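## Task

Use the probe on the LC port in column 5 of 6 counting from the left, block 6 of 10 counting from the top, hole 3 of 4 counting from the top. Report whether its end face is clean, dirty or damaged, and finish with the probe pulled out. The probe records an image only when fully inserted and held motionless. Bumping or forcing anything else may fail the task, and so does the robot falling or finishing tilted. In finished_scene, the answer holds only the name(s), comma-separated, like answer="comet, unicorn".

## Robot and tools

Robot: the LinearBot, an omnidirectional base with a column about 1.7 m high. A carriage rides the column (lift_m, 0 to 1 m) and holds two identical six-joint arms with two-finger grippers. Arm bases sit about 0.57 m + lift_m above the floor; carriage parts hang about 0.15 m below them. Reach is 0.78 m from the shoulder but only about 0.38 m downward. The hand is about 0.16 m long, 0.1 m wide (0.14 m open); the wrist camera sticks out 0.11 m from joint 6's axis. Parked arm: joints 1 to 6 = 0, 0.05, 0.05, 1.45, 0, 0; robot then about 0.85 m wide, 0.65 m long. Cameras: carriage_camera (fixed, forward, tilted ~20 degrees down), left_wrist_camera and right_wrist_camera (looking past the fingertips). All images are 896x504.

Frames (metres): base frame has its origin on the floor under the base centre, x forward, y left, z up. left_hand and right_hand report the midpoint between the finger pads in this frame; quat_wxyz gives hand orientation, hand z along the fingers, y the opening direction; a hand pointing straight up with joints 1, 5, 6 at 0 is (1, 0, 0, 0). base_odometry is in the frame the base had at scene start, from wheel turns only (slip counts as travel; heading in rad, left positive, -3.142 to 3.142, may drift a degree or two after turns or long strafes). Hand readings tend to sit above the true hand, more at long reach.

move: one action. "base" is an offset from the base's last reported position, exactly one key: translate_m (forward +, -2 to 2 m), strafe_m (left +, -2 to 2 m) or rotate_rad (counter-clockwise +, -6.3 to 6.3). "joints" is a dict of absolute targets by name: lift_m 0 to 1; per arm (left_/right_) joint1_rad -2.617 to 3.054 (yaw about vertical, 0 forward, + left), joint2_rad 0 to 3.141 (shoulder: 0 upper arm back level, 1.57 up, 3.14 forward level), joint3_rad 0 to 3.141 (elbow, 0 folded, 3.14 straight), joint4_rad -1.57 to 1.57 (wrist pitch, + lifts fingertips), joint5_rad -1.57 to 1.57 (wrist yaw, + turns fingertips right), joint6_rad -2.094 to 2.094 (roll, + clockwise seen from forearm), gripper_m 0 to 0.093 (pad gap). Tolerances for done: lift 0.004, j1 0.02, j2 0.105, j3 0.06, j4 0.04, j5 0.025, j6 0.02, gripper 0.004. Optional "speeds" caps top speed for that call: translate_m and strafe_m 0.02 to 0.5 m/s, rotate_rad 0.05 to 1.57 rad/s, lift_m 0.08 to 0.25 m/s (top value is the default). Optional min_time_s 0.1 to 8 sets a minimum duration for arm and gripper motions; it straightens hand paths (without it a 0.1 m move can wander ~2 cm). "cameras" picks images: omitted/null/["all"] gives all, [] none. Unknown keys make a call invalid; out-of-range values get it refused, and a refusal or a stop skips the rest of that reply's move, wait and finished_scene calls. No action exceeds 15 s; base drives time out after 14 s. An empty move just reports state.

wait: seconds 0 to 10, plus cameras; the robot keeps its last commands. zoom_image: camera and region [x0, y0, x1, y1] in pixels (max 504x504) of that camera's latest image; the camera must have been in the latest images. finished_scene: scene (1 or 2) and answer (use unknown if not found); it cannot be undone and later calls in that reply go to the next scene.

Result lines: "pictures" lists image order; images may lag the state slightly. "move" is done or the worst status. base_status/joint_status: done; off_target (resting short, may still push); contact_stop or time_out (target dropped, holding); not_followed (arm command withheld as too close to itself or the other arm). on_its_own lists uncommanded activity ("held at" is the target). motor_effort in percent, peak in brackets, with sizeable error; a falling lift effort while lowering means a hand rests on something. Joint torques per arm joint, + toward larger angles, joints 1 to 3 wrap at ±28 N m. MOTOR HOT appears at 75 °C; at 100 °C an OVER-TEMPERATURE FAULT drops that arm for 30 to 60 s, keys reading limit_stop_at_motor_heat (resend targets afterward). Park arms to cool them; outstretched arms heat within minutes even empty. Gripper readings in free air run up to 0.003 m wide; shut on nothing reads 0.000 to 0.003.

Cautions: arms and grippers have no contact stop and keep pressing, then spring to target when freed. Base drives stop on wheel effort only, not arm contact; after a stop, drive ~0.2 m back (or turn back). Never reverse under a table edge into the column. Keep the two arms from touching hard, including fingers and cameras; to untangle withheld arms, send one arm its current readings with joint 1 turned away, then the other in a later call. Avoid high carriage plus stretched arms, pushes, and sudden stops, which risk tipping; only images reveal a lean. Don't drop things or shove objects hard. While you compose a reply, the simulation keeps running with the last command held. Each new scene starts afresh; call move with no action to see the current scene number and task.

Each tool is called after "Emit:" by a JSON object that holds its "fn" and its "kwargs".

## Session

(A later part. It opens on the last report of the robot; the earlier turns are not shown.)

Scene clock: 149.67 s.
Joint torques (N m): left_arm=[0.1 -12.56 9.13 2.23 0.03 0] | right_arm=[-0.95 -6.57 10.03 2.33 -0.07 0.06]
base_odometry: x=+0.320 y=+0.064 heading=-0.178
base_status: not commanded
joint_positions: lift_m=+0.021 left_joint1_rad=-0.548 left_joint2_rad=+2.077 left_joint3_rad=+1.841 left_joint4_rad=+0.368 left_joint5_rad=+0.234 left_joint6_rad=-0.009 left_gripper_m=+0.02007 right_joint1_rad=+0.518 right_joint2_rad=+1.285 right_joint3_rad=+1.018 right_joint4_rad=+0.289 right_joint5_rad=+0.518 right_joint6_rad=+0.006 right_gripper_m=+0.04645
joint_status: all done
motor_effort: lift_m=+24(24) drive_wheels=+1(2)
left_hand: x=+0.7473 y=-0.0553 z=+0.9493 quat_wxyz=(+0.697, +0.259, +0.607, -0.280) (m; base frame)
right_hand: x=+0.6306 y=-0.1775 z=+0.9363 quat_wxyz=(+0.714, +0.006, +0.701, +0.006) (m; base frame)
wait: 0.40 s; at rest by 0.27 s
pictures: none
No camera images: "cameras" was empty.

Emit:
{"fn": "move", "kwargs": {"joints": {"right_joint1_rad": 0.518, "right_joint5_rad": 0.518, "right_joint4_rad": 0.344}, "min_time_s": 0.5, "cameras": []}}

Emit:
{"fn": "wait", "kwargs": {"seconds": 0.6, "cameras": ["right_wrist_camera", "left_wrist_camera"]}}

Emit:
{"fn": "zoom_image", "kwargs": {"camera": "right_wrist_camera", "region": [430, 70, 500, 140]}}

Emit:
{"fn": "zoom_image", "kwargs": {"camera": "left_wrist_camera", "region": [390, 120, 470, 200]}}

Scene clock: 151.07 s.
Joint torques (N m): left_arm=[0.09 -12.56 9.13 2.23 0.02 0] | right_arm=[-0.53 -6.53 10 2.29 -0.01 0.02]
move: off_target
base_odometry: x=+0.320 y=+0.064 heading=-0.178
base_status: not commanded
joint_positions: lift_m=+0.021 left_joint1_rad=-0.548 left_joint2_rad=+2.077 left_joint3_rad=+1.841 left_joint4_rad=+0.368 left_joint5_rad=+0.234 left_joint6_rad=-0.009 left_gripper_m=+0.02007 right_joint1_rad=+0.518 right_joint2_rad=+1.285 right_joint3_rad=+1.018 right_joint4_rad=+0.289 right_joint5_rad=+0.518 right_joint6_rad=+0.006 right_gripper_m=+0.04645
joint_status: right_joint4_rad off_target (ended at +0.289, target +0.344); the others done
motor_effort: lift_m=+24(24) drive_wheels=+0(2)
left_hand: x=+0.7473 y=-0.0553 z=+0.9493 quat_wxyz=(+0.697, +0.259, +0.607, -0.280) (m; base frame)
right_hand: x=+0.6306 y=-0.1774 z=+0.9363 quat_wxyz=(+0.714, +0.006, +0.701, +0.006) (m; base frame)
pictures: none
No camera images: "cameras" was empty.

Scene clock: 151.67 s.
Joint torques (N m): left_arm=[0.1 -12.56 9.13 2.23 0.02 -0.01] | right_arm=[-0.54 -6.72 10.13 2.29 0.04 0.03]
base_odometry: x=+0.320 y=+0.064 heading=-0.178
base_status: not commanded
joint_positions: lift_m=+0.021 left_joint1_rad=-0.548 left_joint2_rad=+2.077 left_joint3_rad=+1.841 left_joint4_rad=+0.368 left_joint5_rad=+0.234 left_joint6_rad=-0.009 left_gripper_m=+0.02007 right_joint1_rad=+0.518 right_joint2_rad=+1.285 right_joint3_rad=+1.018 right_joint4_rad=+0.289 right_joint5_rad=+0.518 right_joint6_rad=+0.006 right_gripper_m=+0.04645
joint_status: right_joint4_rad off_target (ended at +0.289, target +0.344); the others done
motor_effort: lift_m=+24(24) drive_wheels=+2(2)
left_hand: x=+0.7473 y=-0.0553 z=+0.9493 quat_wxyz=(+0.697, +0.259, +0.607, -0.280) (m; base frame)
right_hand: x=+0.6306 y=-0.1774 z=+0.9363 quat_wxyz=(+0.714, +0.006, +0.701, +0.006) (m; base frame)
wait: 0.60 s; at rest by 0.27 s
pictures: left_wrist_camera, right_wrist_camera

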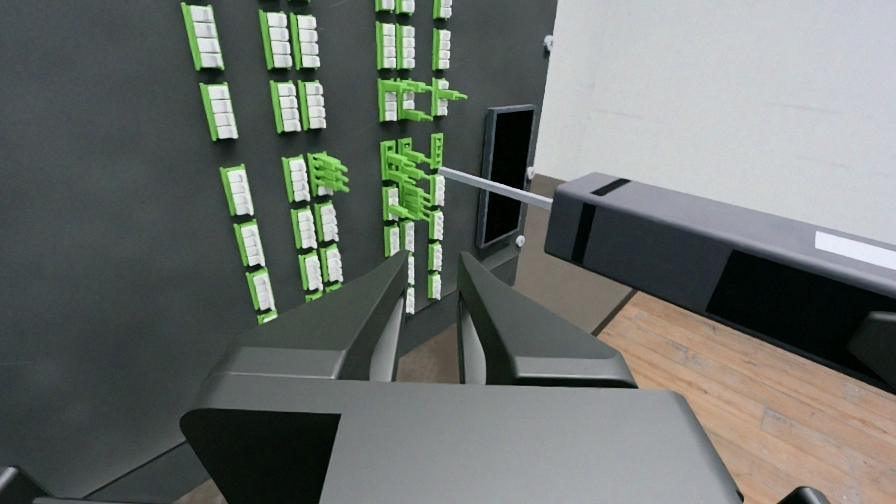

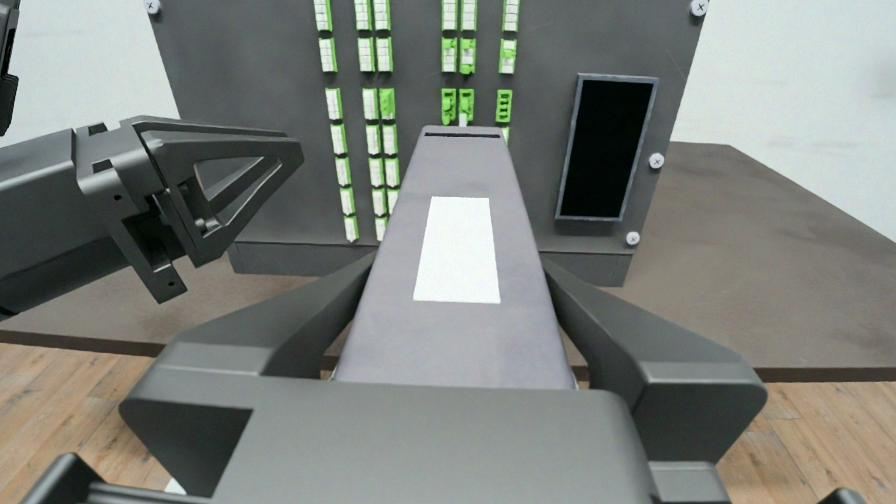

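Scaled by 7.200 from the camera's 896x504 image, which has a finer 1280x720 frame.

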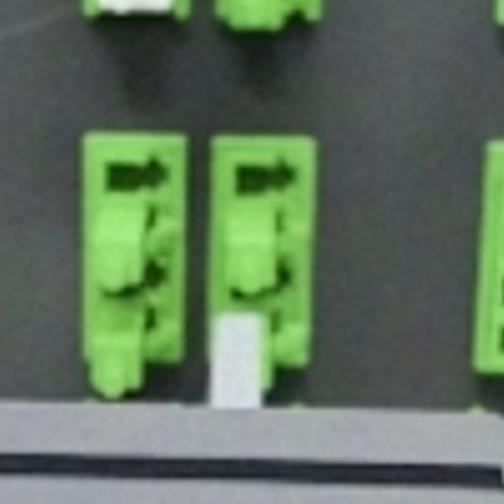

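Scaled by 6.300 from the camera's 896x504 image, which has a finer 1280x720 frame.

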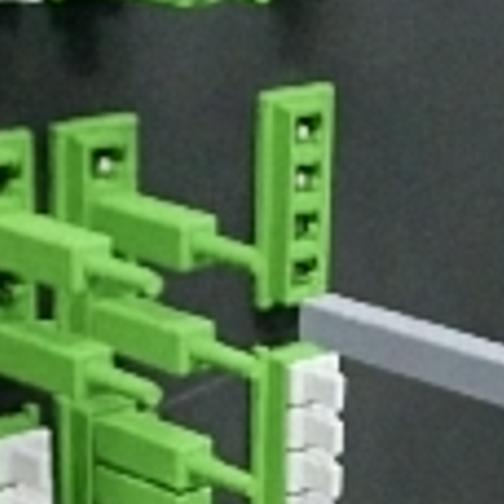

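Emit:
{"fn": "move", "kwargs": {"joints": {"right_joint1_rad": 0.5087, "right_joint2_rad": 1.284}, "min_time_s": 0.6, "cameras": []}}

Emit:
{"fn": "wait", "kwargs": {"seconds": 0.4, "cameras": []}}

Scene clock: 154.23 s.
Joint torques (N m): left_arm=[0.1 -12.56 9.11 2.23 0.02 -0.01] | right_arm=[-1.25 -5.09 9.98 2.28 0 0.04]
move: done
base_odometry: x=+0.320 y=+0.064 heading=-0.178
base_status: not commanded
joint_positions: lift_m=+0.021 left_joint1_rad=-0.548 left_joint2_rad=+2.077 left_joint3_rad=+1.841 left_joint4_rad=+0.368 left_joint5_rad=+0.234 left_joint6_rad=-0.009 left_gripper_m=+0.02007 right_joint1_rad=+0.518 right_joint2_rad=+1.285 right_joint3_rad=+1.018 right_joint4_rad=+0.289 right_joint5_rad=+0.518 right_joint6_rad=+0.006 right_gripper_m=+0.04645
joint_status: all done
motor_effort: lift_m=+24(24) drive_wheels=+1(2)
left_hand: x=+0.7473 y=-0.0553 z=+0.9493 quat_wxyz=(+0.697, +0.259, +0.607, -0.280) (m; base frame)
right_hand: x=+0.6306 y=-0.1774 z=+0.9363 quat_wxyz=(+0.714, +0.006, +0.701, +0.006) (m; base frame)
pictures: none
No camera images: "cameras" was empty.

Scene clock: 154.63 s.
Joint torques (N m): left_arm=[0.09 -12.55 9.13 2.23 0.02 -0.01] | right_arm=[-0.99 -5.11 9.91 2.29 0.07 0.03]
base_odometry: x=+0.320 y=+0.064 heading=-0.178
base_status: not commanded
joint_positions: lift_m=+0.021 left_joint1_rad=-0.548 left_joint2_rad=+2.077 left_joint3_rad=+1.841 left_joint4_rad=+0.368 left_joint5_rad=+0.234 left_joint6_rad=-0.009 left_gripper_m=+0.02007 right_joint1_rad=+0.518 right_joint2_rad=+1.285 right_joint3_rad=+1.018 right_joint4_rad=+0.289 right_joint5_rad=+0.518 right_joint6_rad=+0.006 right_gripper_m=+0.04645
joint_status: all done
motor_effort: lift_m=+24(24) drive_wheels=+1(2)
left_hand: x=+0.7473 y=-0.0553 z=+0.9493 quat_wxyz=(+0.697, +0.259, +0.607, -0.280) (m; base frame)
right_hand: x=+0.6306 y=-0.1774 z=+0.9363 quat_wxyz=(+0.714, +0.006, +0.701, +0.006) (m; base frame)
wait: 0.40 s; at rest by 0.27 s
pictures: none
No camera images: "cameras" was empty.

Emit:
{"fn": "move", "kwargs": {"joints": {"right_joint1_rad": 0.5065, "right_joint2_rad": 1.288}, "min_time_s": 0.5, "cameras": []}}

Emit:
{"fn": "wait", "kwargs": {"seconds": 0.3, "cameras": []}}

Scene clock: 155.77 s.
Joint torques (N m): left_arm=[0.1 -12.55 9.13 2.23 0.02 -0.01] | right_arm=[-1.06 -5.23 10.06 2.31 -0.02 -0.02]
move: done
base_odometry: x=+0.320 y=+0.064 heading=-0.178
base_status: not commanded
joint_positions: lift_m=+0.021 left_joint1_rad=-0.548 left_joint2_rad=+2.077 left_joint3_rad=+1.841 left_joint4_rad=+0.368 left_joint5_rad=+0.234 left_joint6_rad=-0.009 left_gripper_m=+0.02007 right_joint1_rad=+0.513 right_joint2_rad=+1.290 right_joint3_rad=+1.018 right_joint4_rad=+0.289 right_joint5_rad=+0.518 right_joint6_rad=+0.006 right_gripper_m=+0.04645
joint_status: all done
motor_effort: lift_m=+24(24) drive_wheels=+1(3)
left_hand: x=+0.7473 y=-0.0553 z=+0.9493 quat_wxyz=(+0.697, +0.259, +0.607, -0.280) (m; base frame)
right_hand: x=+0.6322 y=-0.1789 z=+0.9344 quat_wxyz=(+0.712, +0.007, +0.702, +0.003) (m; base frame)
pictures: none
No camera images: "cameras" was empty.

Scene clock: 156.07 s.
Joint torques (N m): left_arm=[0.09 -12.55 9.13 2.24 0.02 -0.01] | right_arm=[-0.98 -4.94 10.02 2.27 0.08 0.05]
base_odometry: x=+0.320 y=+0.064 heading=-0.178
base_status: not commanded
joint_positions: lift_m=+0.021 left_joint1_rad=-0.548 left_joint2_rad=+2.077 left_joint3_rad=+1.841 left_joint4_rad=+0.368 left_joint5_rad=+0.234 left_joint6_rad=-0.009 left_gripper_m=+0.02007 right_joint1_rad=+0.513 right_joint2_rad=+1.290 right_joint3_rad=+1.018 right_joint4_rad=+0.289 right_joint5_rad=+0.518 right_joint6_rad=+0.006 right_gripper_m=+0.04645
joint_status: all done
motor_effort: lift_m=+24(24) drive_wheels=+1(3)
left_hand: x=+0.7473 y=-0.0553 z=+0.9493 quat_wxyz=(+0.697, +0.259, +0.607, -0.280) (m; base frame)
right_hand: x=+0.6322 y=-0.1789 z=+0.9344 quat_wxyz=(+0.712, +0.007, +0.702, +0.003) (m; base frame)
wait: 0.30 s; at rest by 0.27 s
pictures: none
No camera images: "cameras" was empty.

Emit:
{"fn": "move", "kwargs": {"cameras": ["right_wrist_camera", "left_wrist_camera"]}}

Emit:
{"fn": "zoom_image", "kwargs": {"camera": "right_wrist_camera", "region": [430, 70, 500, 140]}}

Emit:
{"fn": "zoom_image", "kwargs": {"camera": "left_wrist_camera", "region": [390, 120, 470, 200]}}

Scene clock: 159.27 s.
Joint torques (N m): left_arm=[0.1 -12.56 9.13 2.23 0.02 -0.01] | right_arm=[-1.2 -4.82 10 2.26 0.02 -0.03]
base_odometry: x=+0.320 y=+0.064 heading=-0.178
base_status: not commanded
joint_positions: lift_m=+0.021 left_joint1_rad=-0.548 left_joint2_rad=+2.077 left_joint3_rad=+1.841 left_joint4_rad=+0.368 left_joint5_rad=+0.234 left_joint6_rad=-0.009 left_gripper_m=+0.02007 right_joint1_rad=+0.513 right_joint2_rad=+1.290 right_joint3_rad=+1.018 right_joint4_rad=+0.289 right_joint5_rad=+0.518 right_joint6_rad=+0.006 right_gripper_m=+0.04645
joint_status: all done
motor_effort: lift_m=+24(24) drive_wheels=+1(3)
left_hand: x=+0.7473 y=-0.0553 z=+0.9493 quat_wxyz=(+0.697, +0.259, +0.607, -0.280) (m; base frame)
right_hand: x=+0.6322 y=-0.1789 z=+0.9344 quat_wxyz=(+0.712, +0.007, +0.702, +0.003) (m; base frame)
pictures: left_wrist_camera, right_wrist_camera

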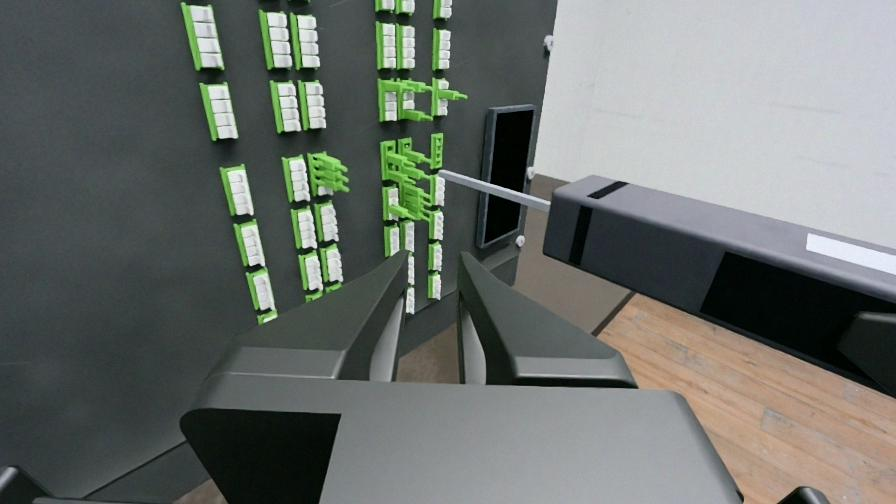

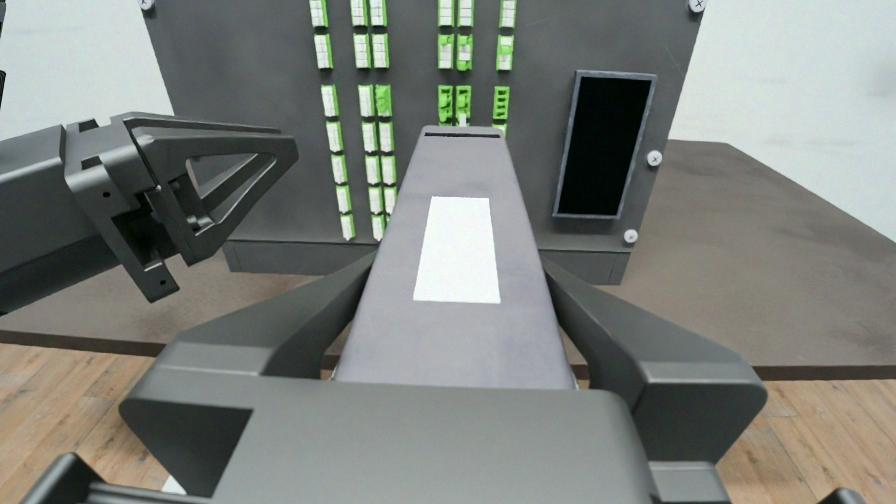

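Scaled by 7.200 from the camera's 896x504 image, which has a finer 1280x720 frame.

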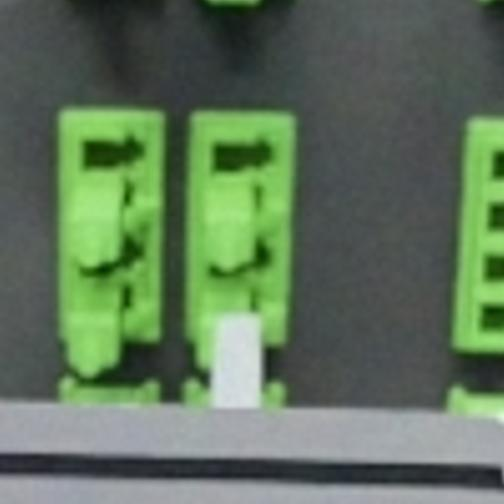

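Scaled by 6.300 from the camera's 896x504 image, which has a finer 1280x720 frame.

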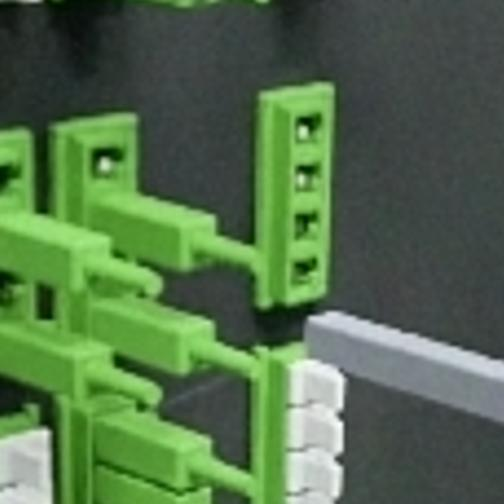

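Emit:
{"fn": "zoom_image", "kwargs": {"camera": "right_wrist_camera", "region": [450, 80, 480, 120]}}

Emit:
{"fn": "zoom_image", "kwargs": {"camera": "right_wrist_camera", "region": [485, 80, 515, 130]}}

Scaled by 12.600 from the camera's 896x504 image, which has a finer 1280x720 frame.

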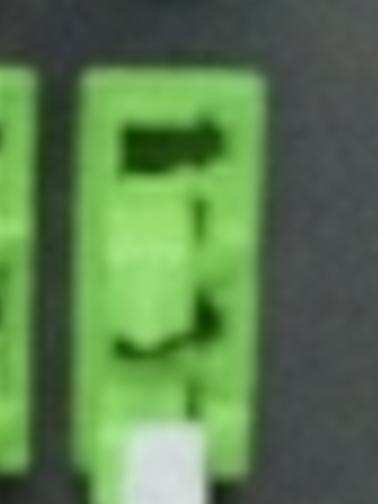

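Scaled by 10.080 from the camera's 896x504 image, which has a finer 1280x720 frame.

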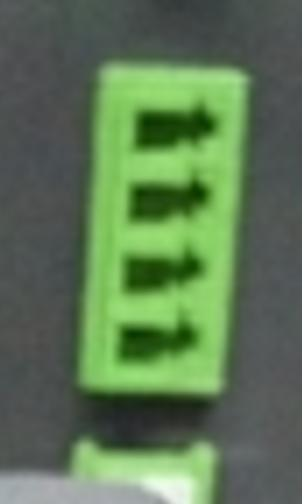

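Emit:
{"fn": "zoom_image", "kwargs": {"camera": "left_wrist_camera", "region": [400, 145, 450, 185]}}

Emit:
{"fn": "move", "kwargs": {"joints": {"right_joint1_rad": 0.5225, "right_joint5_rad": 0.518, "right_joint4_rad": 0.344, "right_joint2_rad": 1.280, "right_joint3_rad": 1.034}, "min_time_s": 0.8, "cameras": []}}

Emit:
{"fn": "wait", "kwargs": {"seconds": 0.6, "cameras": ["right_wrist_camera", "left_wrist_camera"]}}

Emit:
{"fn": "zoom_image", "kwargs": {"camera": "right_wrist_camera", "region": [430, 70, 500, 140]}}

Emit:
{"fn": "zoom_image", "kwargs": {"camera": "left_wrist_camera", "region": [400, 145, 450, 185]}}

Scaled by 10.080 from the camera's 896x504 image, which has a finer 1280x720 frame.

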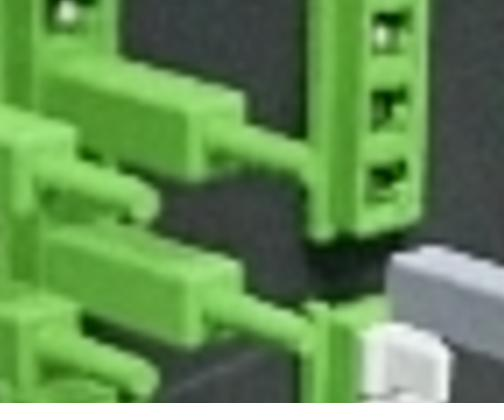

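Scene clock: 165.80 s.
Joint torques (N m): left_arm=[0.1 -12.55 9.13 2.23 0.02 0] | right_arm=[0.27 -5.64 10.06 2.28 0.03 0.02]
move: off_target
base_odometry: x=+0.320 y=+0.064 heading=-0.178
base_status: not commanded
joint_positions: lift_m=+0.021 left_joint1_rad=-0.548 left_joint2_rad=+2.077 left_joint3_rad=+1.841 left_joint4_rad=+0.368 left_joint5_rad=+0.234 left_joint6_rad=-0.009 left_gripper_m=+0.02007 right_joint1_rad=+0.513 right_joint2_rad=+1.290 right_joint3_rad=+1.018 right_joint4_rad=+0.289 right_joint5_rad=+0.518 right_joint6_rad=+0.006 right_gripper_m=+0.04645
joint_status: right_joint4_rad off_target (ended at +0.289, target +0.344); the others done
motor_effort: lift_m=+24(24) drive_wheels=+2(3)
left_hand: x=+0.7473 y=-0.0553 z=+0.9493 quat_wxyz=(+0.697, +0.259, +0.607, -0.280) (m; base frame)
right_hand: x=+0.6322 y=-0.1789 z=+0.9344 quat_wxyz=(+0.712, +0.007, +0.702, +0.003) (m; base frame)
pictures: none
No camera images: "cameras" was empty.

Scene clock: 166.40 s.
Joint torques (N m): left_arm=[0.09 -12.55 9.13 2.23 0.02 -0.01] | right_arm=[0.27 -5.71 9.99 2.29 0.07 0]
base_odometry: x=+0.320 y=+0.064 heading=-0.178
base_status: not commanded
joint_positions: lift_m=+0.021 left_joint1_rad=-0.548 left_joint2_rad=+2.077 left_joint3_rad=+1.841 left_joint4_rad=+0.368 left_joint5_rad=+0.234 left_joint6_rad=-0.009 left_gripper_m=+0.02007 right_joint1_rad=+0.513 right_joint2_rad=+1.290 right_joint3_rad=+1.018 right_joint4_rad=+0.289 right_joint5_rad=+0.518 right_joint6_rad=+0.006 right_gripper_m=+0.04645
joint_status: right_joint4_rad off_target (ended at +0.289, target +0.344); the others done
motor_effort: lift_m=+24(24) drive_wheels=+1(3)
left_hand: x=+0.7473 y=-0.0553 z=+0.9493 quat_wxyz=(+0.697, +0.259, +0.607, -0.280) (m; base frame)
right_hand: x=+0.6322 y=-0.1789 z=+0.9344 quat_wxyz=(+0.712, +0.007, +0.702, +0.003) (m; base frame)
wait: 0.60 s; at rest by 0.27 s
pictures: left_wrist_camera, right_wrist_camera

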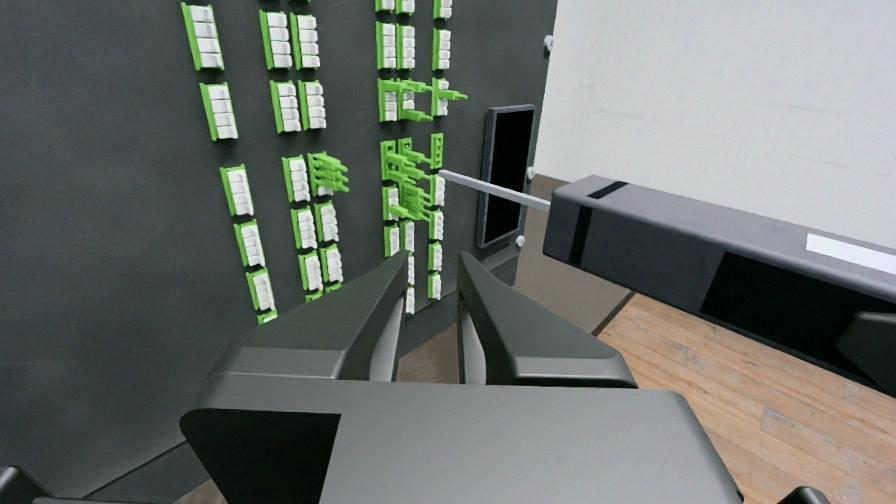

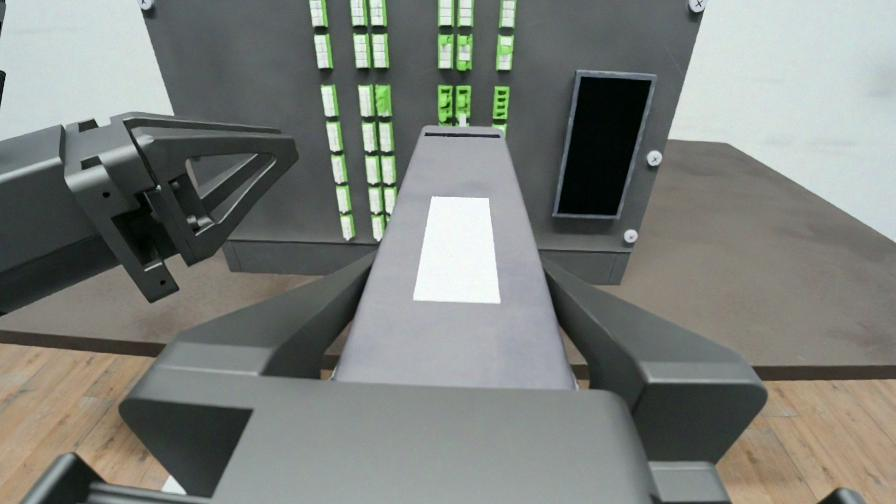

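Scaled by 7.200 from the camera's 896x504 image, which has a finer 1280x720 frame.

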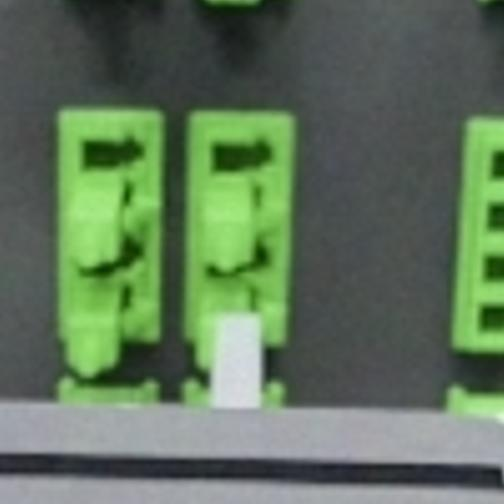

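Scaled by 10.080 from the camera's 896x504 image, which has a finer 1280x720 frame.

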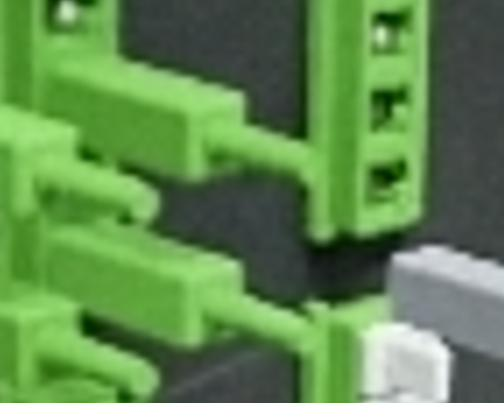

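Emit:
{"fn": "move", "kwargs": {"joints": {"right_joint1_rad": 0.526}, "min_time_s": 0.6, "cameras": []}}

Emit:
{"fn": "wait", "kwargs": {"seconds": 0.6, "cameras": ["right_wrist_camera", "left_wrist_camera"]}}

Emit:
{"fn": "zoom_image", "kwargs": {"camera": "right_wrist_camera", "region": [430, 70, 500, 140]}}

Emit:
{"fn": "zoom_image", "kwargs": {"camera": "left_wrist_camera", "region": [400, 145, 450, 185]}}

Scene clock: 167.70 s.
Joint torques (N m): left_arm=[0.1 -12.56 9.13 2.23 0.02 -0.01] | right_arm=[0.08 -5.65 10.02 2.29 0.01 0.02]
move: done
base_odometry: x=+0.320 y=+0.064 heading=-0.178
base_status: not commanded
joint_positions: lift_m=+0.021 left_joint1_rad=-0.548 left_joint2_rad=+2.077 left_joint3_rad=+1.841 left_joint4_rad=+0.368 left_joint5_rad=+0.234 left_joint6_rad=-0.009 left_gripper_m=+0.02007 right_joint1_rad=+0.518 right_joint2_rad=+1.290 right_joint3_rad=+1.018 right_joint4_rad=+0.289 right_joint5_rad=+0.518 right_joint6_rad=+0.006 right_gripper_m=+0.04645
joint_status: all done
motor_effort: lift_m=+24(24) drive_wheels=+0(2)
left_hand: x=+0.7473 y=-0.0553 z=+0.9493 quat_wxyz=(+0.697, +0.259, +0.607, -0.280) (m; base frame)
right_hand: x=+0.6316 y=-0.1768 z=+0.9344 quat_wxyz=(+0.712, +0.005, +0.702, +0.005) (m; base frame)
pictures: none
No camera images: "cameras" was empty.

Scene clock: 168.30 s.
Joint torques (N m): left_arm=[0.09 -12.56 9.13 2.23 0.02 -0.01] | right_arm=[0.35 -5.65 10 2.32 0.06 0.06]
base_odometry: x=+0.320 y=+0.064 heading=-0.178
base_status: not commanded
joint_positions: lift_m=+0.021 left_joint1_rad=-0.548 left_joint2_rad=+2.077 left_joint3_rad=+1.841 left_joint4_rad=+0.368 left_joint5_rad=+0.234 left_joint6_rad=-0.009 left_gripper_m=+0.02007 right_joint1_rad=+0.518 right_joint2_rad=+1.290 right_joint3_rad=+1.018 right_joint4_rad=+0.289 right_joint5_rad=+0.518 right_joint6_rad=+0.006 right_gripper_m=+0.04645
joint_status: all done
motor_effort: lift_m=+24(24) drive_wheels=+1(2)
left_hand: x=+0.7473 y=-0.0553 z=+0.9493 quat_wxyz=(+0.697, +0.259, +0.607, -0.280) (m; base frame)
right_hand: x=+0.6316 y=-0.1768 z=+0.9344 quat_wxyz=(+0.712, +0.005, +0.702, +0.005) (m; base frame)
wait: 0.60 s; at rest by 0.27 s
pictures: left_wrist_camera, right_wrist_camera

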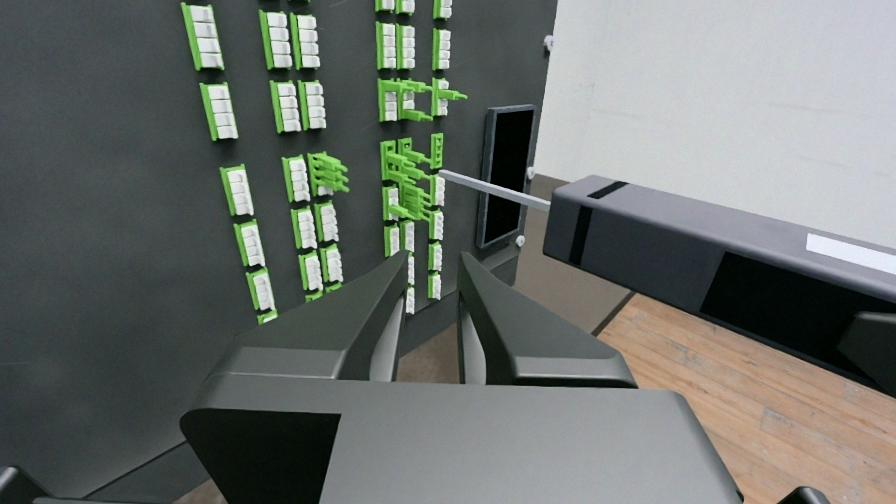

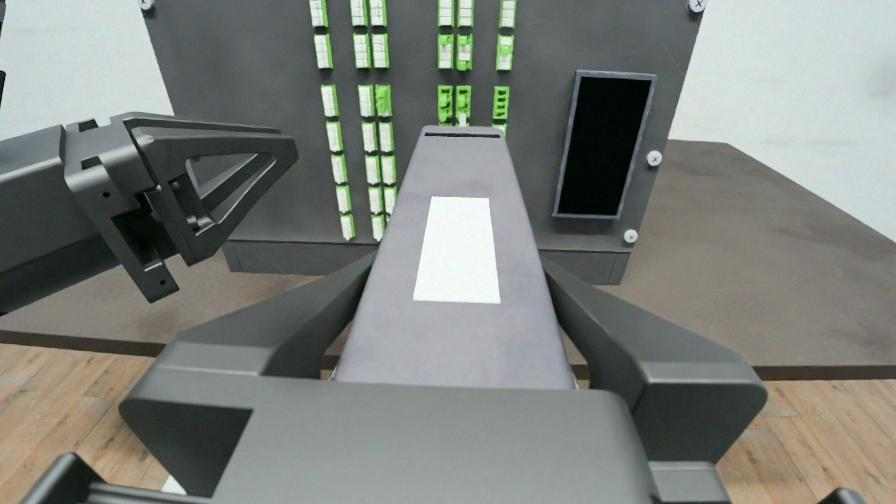

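Scaled by 7.200 from the camera's 896x504 image, which has a finer 1280x720 frame.

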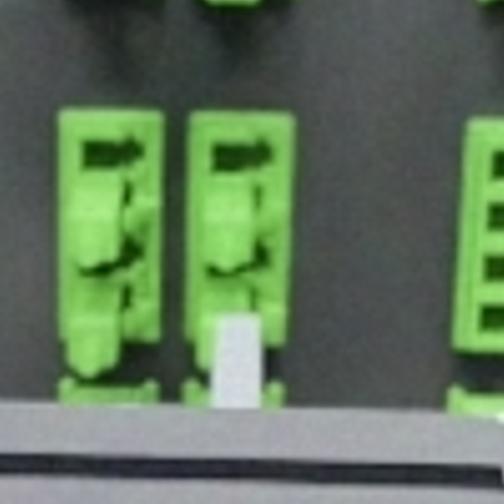

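Scaled by 10.080 from the camera's 896x504 image, which has a finer 1280x720 frame.

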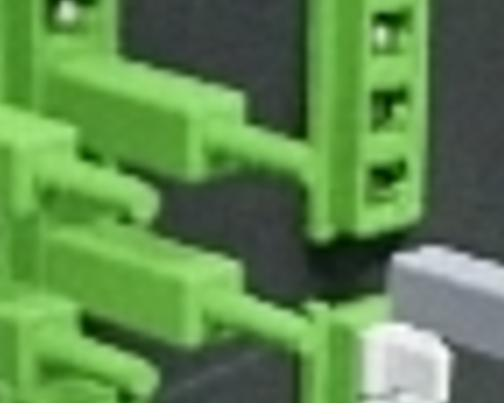

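Emit:
{"fn": "wait", "kwargs": {"seconds": 0.8, "cameras": ["right_wrist_camera", "left_wrist_camera"]}}

Emit:
{"fn": "zoom_image", "kwargs": {"camera": "right_wrist_camera", "region": [430, 70, 500, 140]}}

Emit:
{"fn": "zoom_image", "kwargs": {"camera": "left_wrist_camera", "region": [400, 145, 450, 185]}}

Scene clock: 169.53 s.
Joint torques (N m): left_arm=[0.1 -12.56 9.13 2.23 0.02 -0.01] | right_arm=[0.08 -5.7 10.14 2.27 0.02 0.01]
base_odometry: x=+0.320 y=+0.064 heading=-0.178
base_status: not commanded
joint_positions: lift_m=+0.021 left_joint1_rad=-0.548 left_joint2_rad=+2.077 left_joint3_rad=+1.841 left_joint4_rad=+0.368 left_joint5_rad=+0.234 left_joint6_rad=-0.009 left_gripper_m=+0.02007 right_joint1_rad=+0.518 right_joint2_rad=+1.290 right_joint3_rad=+1.018 right_joint4_rad=+0.289 right_joint5_rad=+0.518 right_joint6_rad=+0.006 right_gripper_m=+0.04645
joint_status: all done
motor_effort: lift_m=+24(24) drive_wheels=+0(2)
left_hand: x=+0.7473 y=-0.0553 z=+0.9493 quat_wxyz=(+0.697, +0.259, +0.607, -0.280) (m; base frame)
right_hand: x=+0.6316 y=-0.1768 z=+0.9344 quat_wxyz=(+0.712, +0.005, +0.702, +0.005) (m; base frame)
wait: 0.80 s; at rest from the start
pictures: left_wrist_camera, right_wrist_camera

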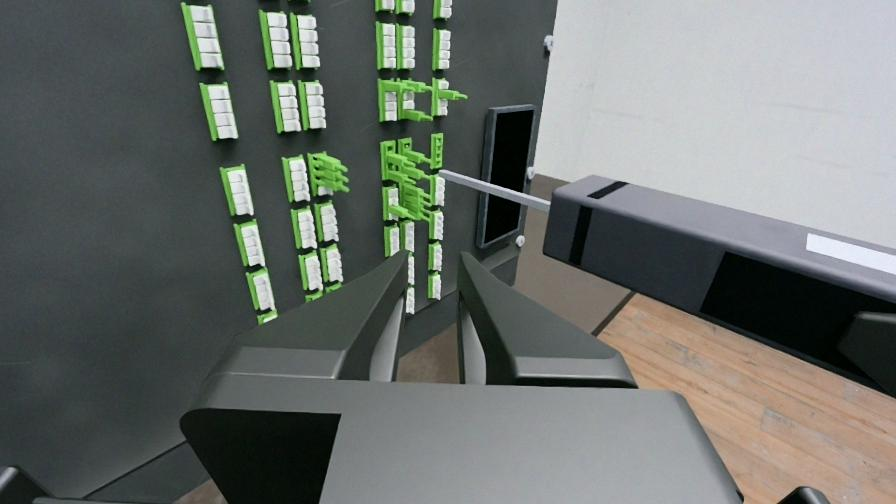

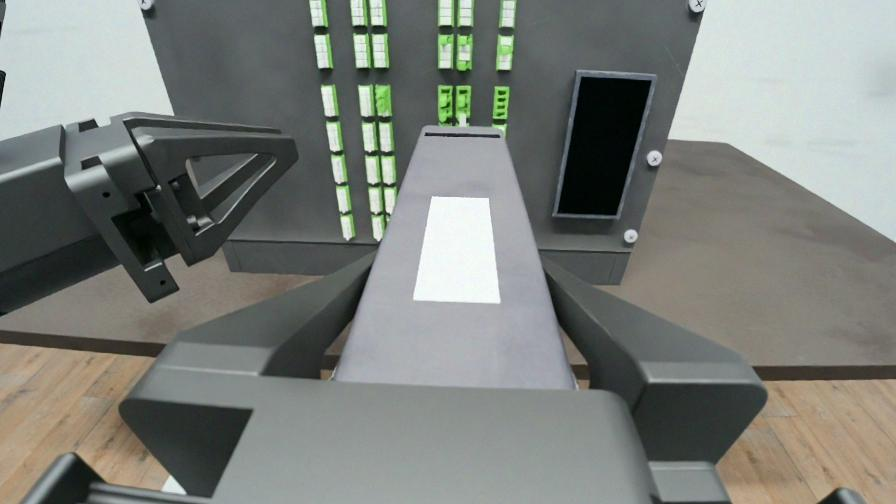

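Scaled by 7.200 from the camera's 896x504 image, which has a finer 1280x720 frame.

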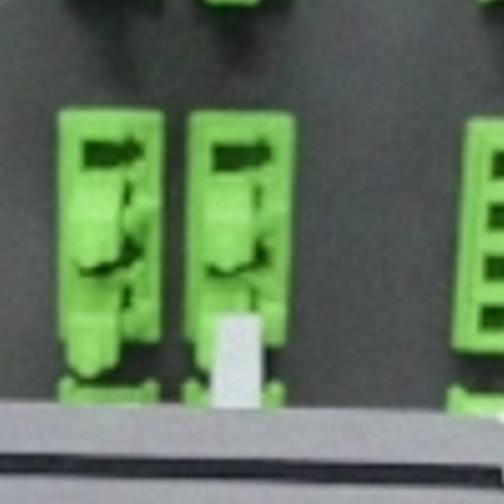

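Scaled by 10.080 from the camera's 896x504 image, which has a finer 1280x720 frame.

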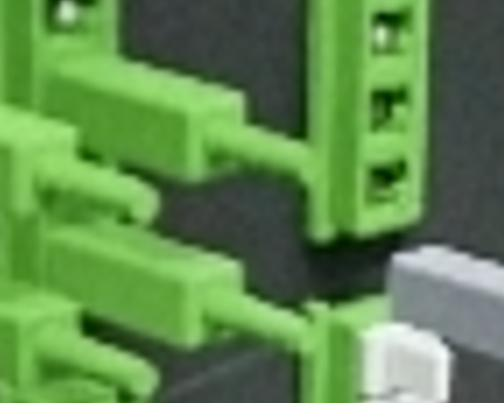

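Emit:
{"fn": "wait", "kwargs": {"seconds": 0.5, "cameras": ["carriage_camera", "right_wrist_camera", "left_wrist_camera"]}}

Emit:
{"fn": "zoom_image", "kwargs": {"camera": "right_wrist_camera", "region": [450, 80, 480, 120]}}

Emit:
{"fn": "zoom_image", "kwargs": {"camera": "left_wrist_camera", "region": [390, 120, 470, 200]}}

Scene clock: 170.70 s.
Joint torques (N m): left_arm=[0.1 -12.55 9.11 2.23 0.02 -0.01] | right_arm=[-0.06 -5.74 9.96 2.24 0.03 -0.01]
base_odometry: x=+0.320 y=+0.064 heading=-0.178
base_status: not commanded
joint_positions: lift_m=+0.021 left_joint1_rad=-0.548 left_joint2_rad=+2.077 left_joint3_rad=+1.841 left_joint4_rad=+0.368 left_joint5_rad=+0.234 left_joint6_rad=-0.009 left_gripper_m=+0.02007 right_joint1_rad=+0.518 right_joint2_rad=+1.290 right_joint3_rad=+1.018 right_joint4_rad=+0.289 right_joint5_rad=+0.518 right_joint6_rad=+0.006 right_gripper_m=+0.04645
joint_status: all done
motor_effort: lift_m=+24(24) drive_wheels=+1(2)
left_hand: x=+0.7473 y=-0.0553 z=+0.9493 quat_wxyz=(+0.697, +0.259, +0.607, -0.280) (m; base frame)
right_hand: x=+0.6316 y=-0.1768 z=+0.9344 quat_wxyz=(+0.712, +0.005, +0.702, +0.005) (m; base frame)
wait: 0.50 s; at rest from the start
pictures: carriage_camera, left_wrist_camera, right_wrist_camera

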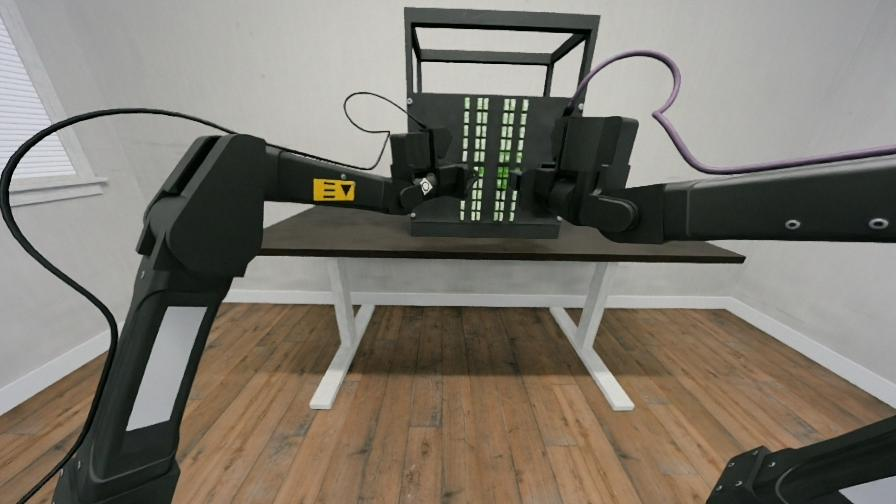

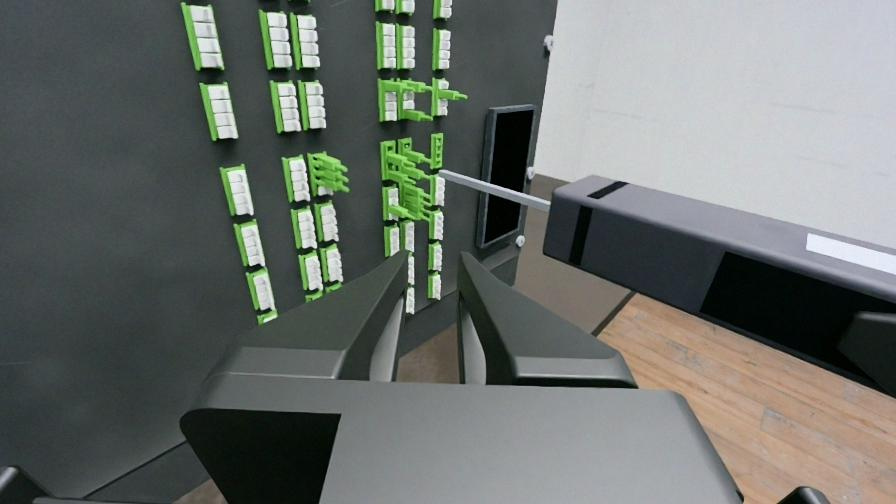

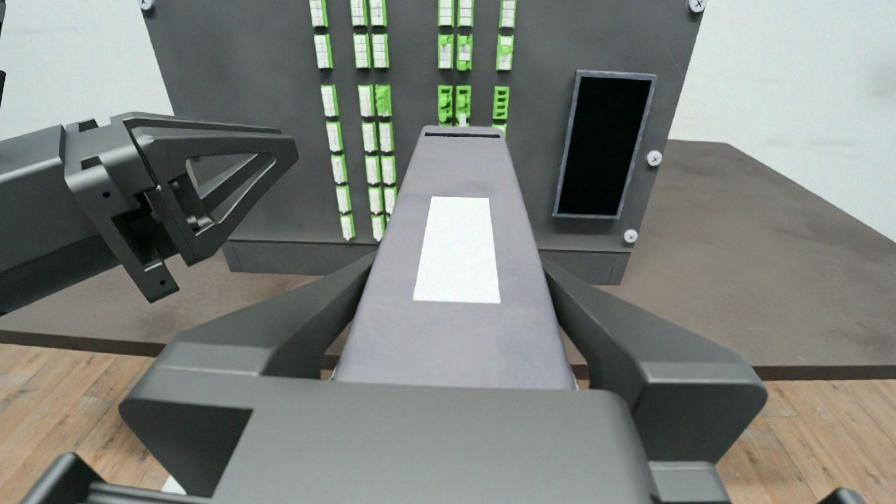

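Scaled by 12.600 from the camera's 896x504 image, which has a finer 1280x720 frame.

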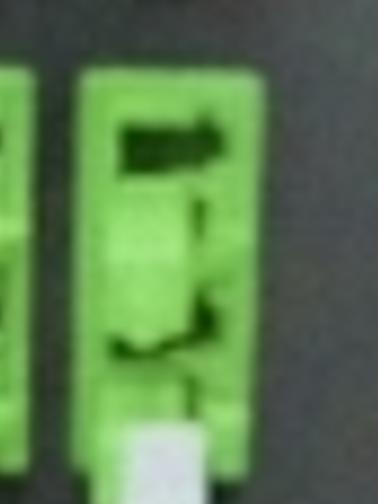

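Scaled by 6.300 from the camera's 896x504 image, which has a finer 1280x720 frame.

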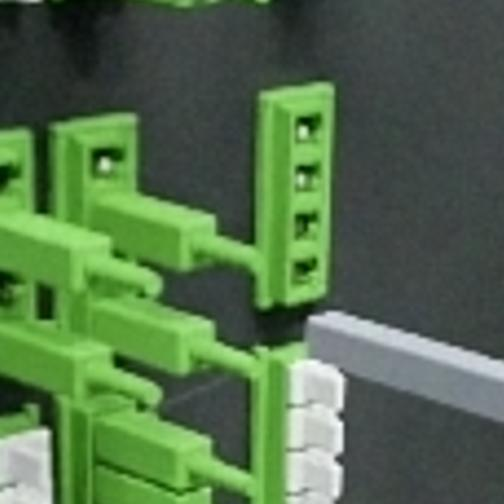

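Emit:
{"fn": "move", "kwargs": {"joints": {"right_joint1_rad": 0.529}, "min_time_s": 0.6, "cameras": []}}

Emit:
{"fn": "wait", "kwargs": {"seconds": 0.6, "cameras": ["right_wrist_camera", "left_wrist_camera"]}}

Emit:
{"fn": "zoom_image", "kwargs": {"camera": "right_wrist_camera", "region": [430, 70, 500, 140]}}

Emit:
{"fn": "zoom_image", "kwargs": {"camera": "left_wrist_camera", "region": [390, 120, 470, 200]}}

Scene clock: 172.93 s.
Joint torques (N m): left_arm=[0.1 -12.56 9.13 2.23 0.02 0] | right_arm=[0.03 -5.61 9.94 2.3 0.04 0.01]
move: done
base_odometry: x=+0.320 y=+0.064 heading=-0.178
base_status: not commanded
joint_positions: lift_m=+0.021 left_joint1_rad=-0.548 left_joint2_rad=+2.077 left_joint3_rad=+1.841 left_joint4_rad=+0.368 left_joint5_rad=+0.234 left_joint6_rad=-0.009 left_gripper_m=+0.02007 right_joint1_rad=+0.522 right_joint2_rad=+1.290 right_joint3_rad=+1.018 right_joint4_rad=+0.289 right_joint5_rad=+0.518 right_joint6_rad=+0.006 right_gripper_m=+0.04645
joint_status: all done
motor_effort: lift_m=+24(24) drive_wheels=+2(2)
left_hand: x=+0.7473 y=-0.0553 z=+0.9493 quat_wxyz=(+0.697, +0.259, +0.607, -0.280) (m; base frame)
right_hand: x=+0.6311 y=-0.1753 z=+0.9344 quat_wxyz=(+0.712, +0.004, +0.702, +0.006) (m; base frame)
pictures: none
No camera images: "cameras" was empty.

Scene clock: 173.53 s.
Joint torques (N m): left_arm=[0.1 -12.56 9.13 2.23 0.02 0] | right_arm=[-0.02 -5.67 9.94 2.28 0.08 -0.03]
base_odometry: x=+0.320 y=+0.064 heading=-0.178
base_status: not commanded
joint_positions: lift_m=+0.021 left_joint1_rad=-0.548 left_joint2_rad=+2.077 left_joint3_rad=+1.841 left_joint4_rad=+0.368 left_joint5_rad=+0.234 left_joint6_rad=-0.009 left_gripper_m=+0.02007 right_joint1_rad=+0.522 right_joint2_rad=+1.290 right_joint3_rad=+1.018 right_joint4_rad=+0.289 right_joint5_rad=+0.518 right_joint6_rad=+0.006 right_gripper_m=+0.04645
joint_status: all done
motor_effort: lift_m=+24(24) drive_wheels=+0(2)
left_hand: x=+0.7473 y=-0.0553 z=+0.9493 quat_wxyz=(+0.697, +0.259, +0.607, -0.280) (m; base frame)
right_hand: x=+0.6311 y=-0.1753 z=+0.9344 quat_wxyz=(+0.712, +0.004, +0.702, +0.006) (m; base frame)
wait: 0.60 s; at rest by 0.27 s
pictures: left_wrist_camera, right_wrist_camera

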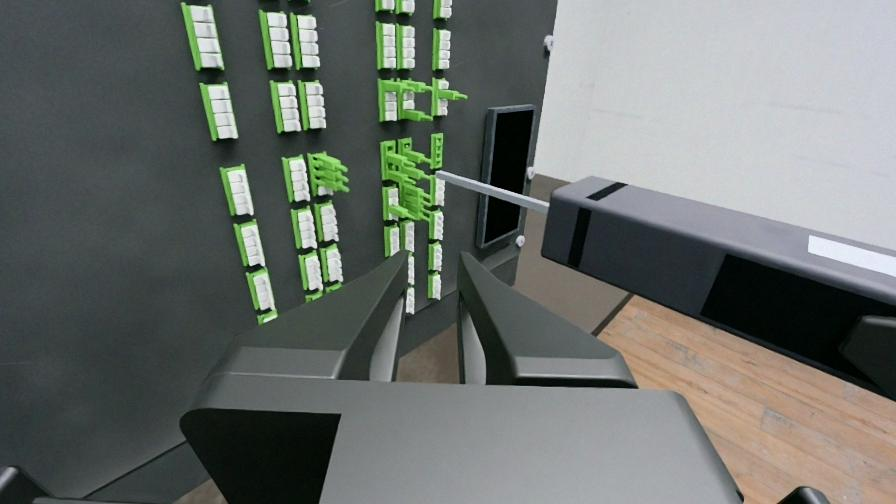

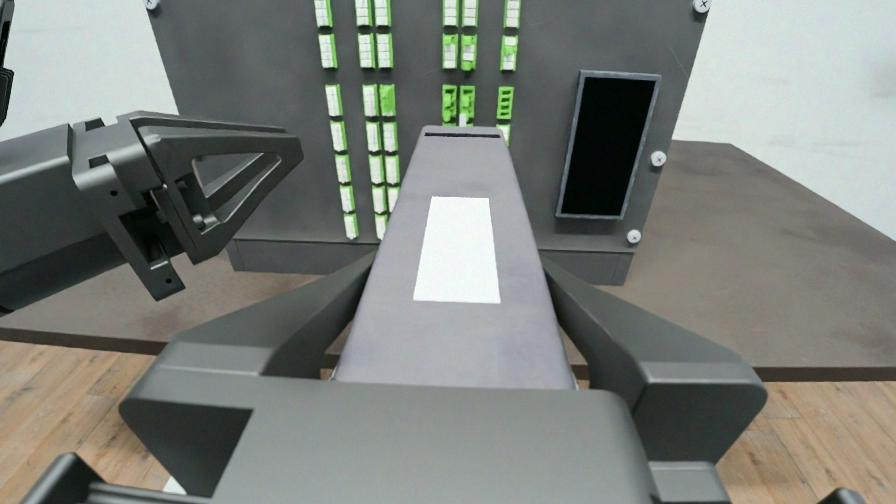

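Scaled by 7.200 from the camera's 896x504 image, which has a finer 1280x720 frame.

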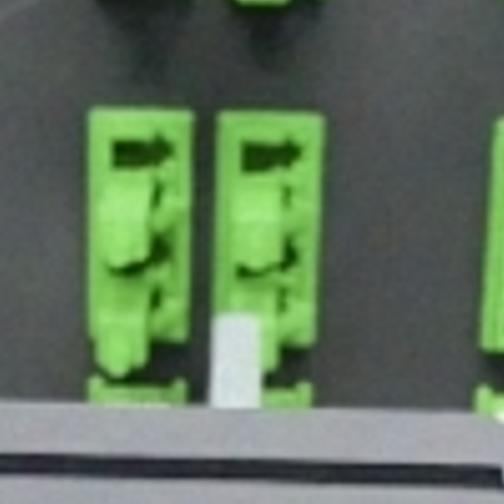

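Scaled by 6.300 from the camera's 896x504 image, which has a finer 1280x720 frame.

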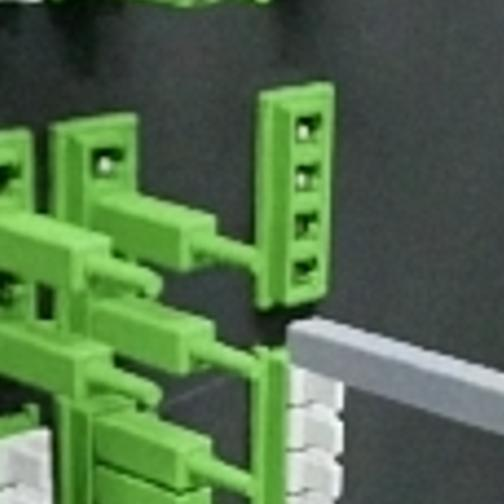

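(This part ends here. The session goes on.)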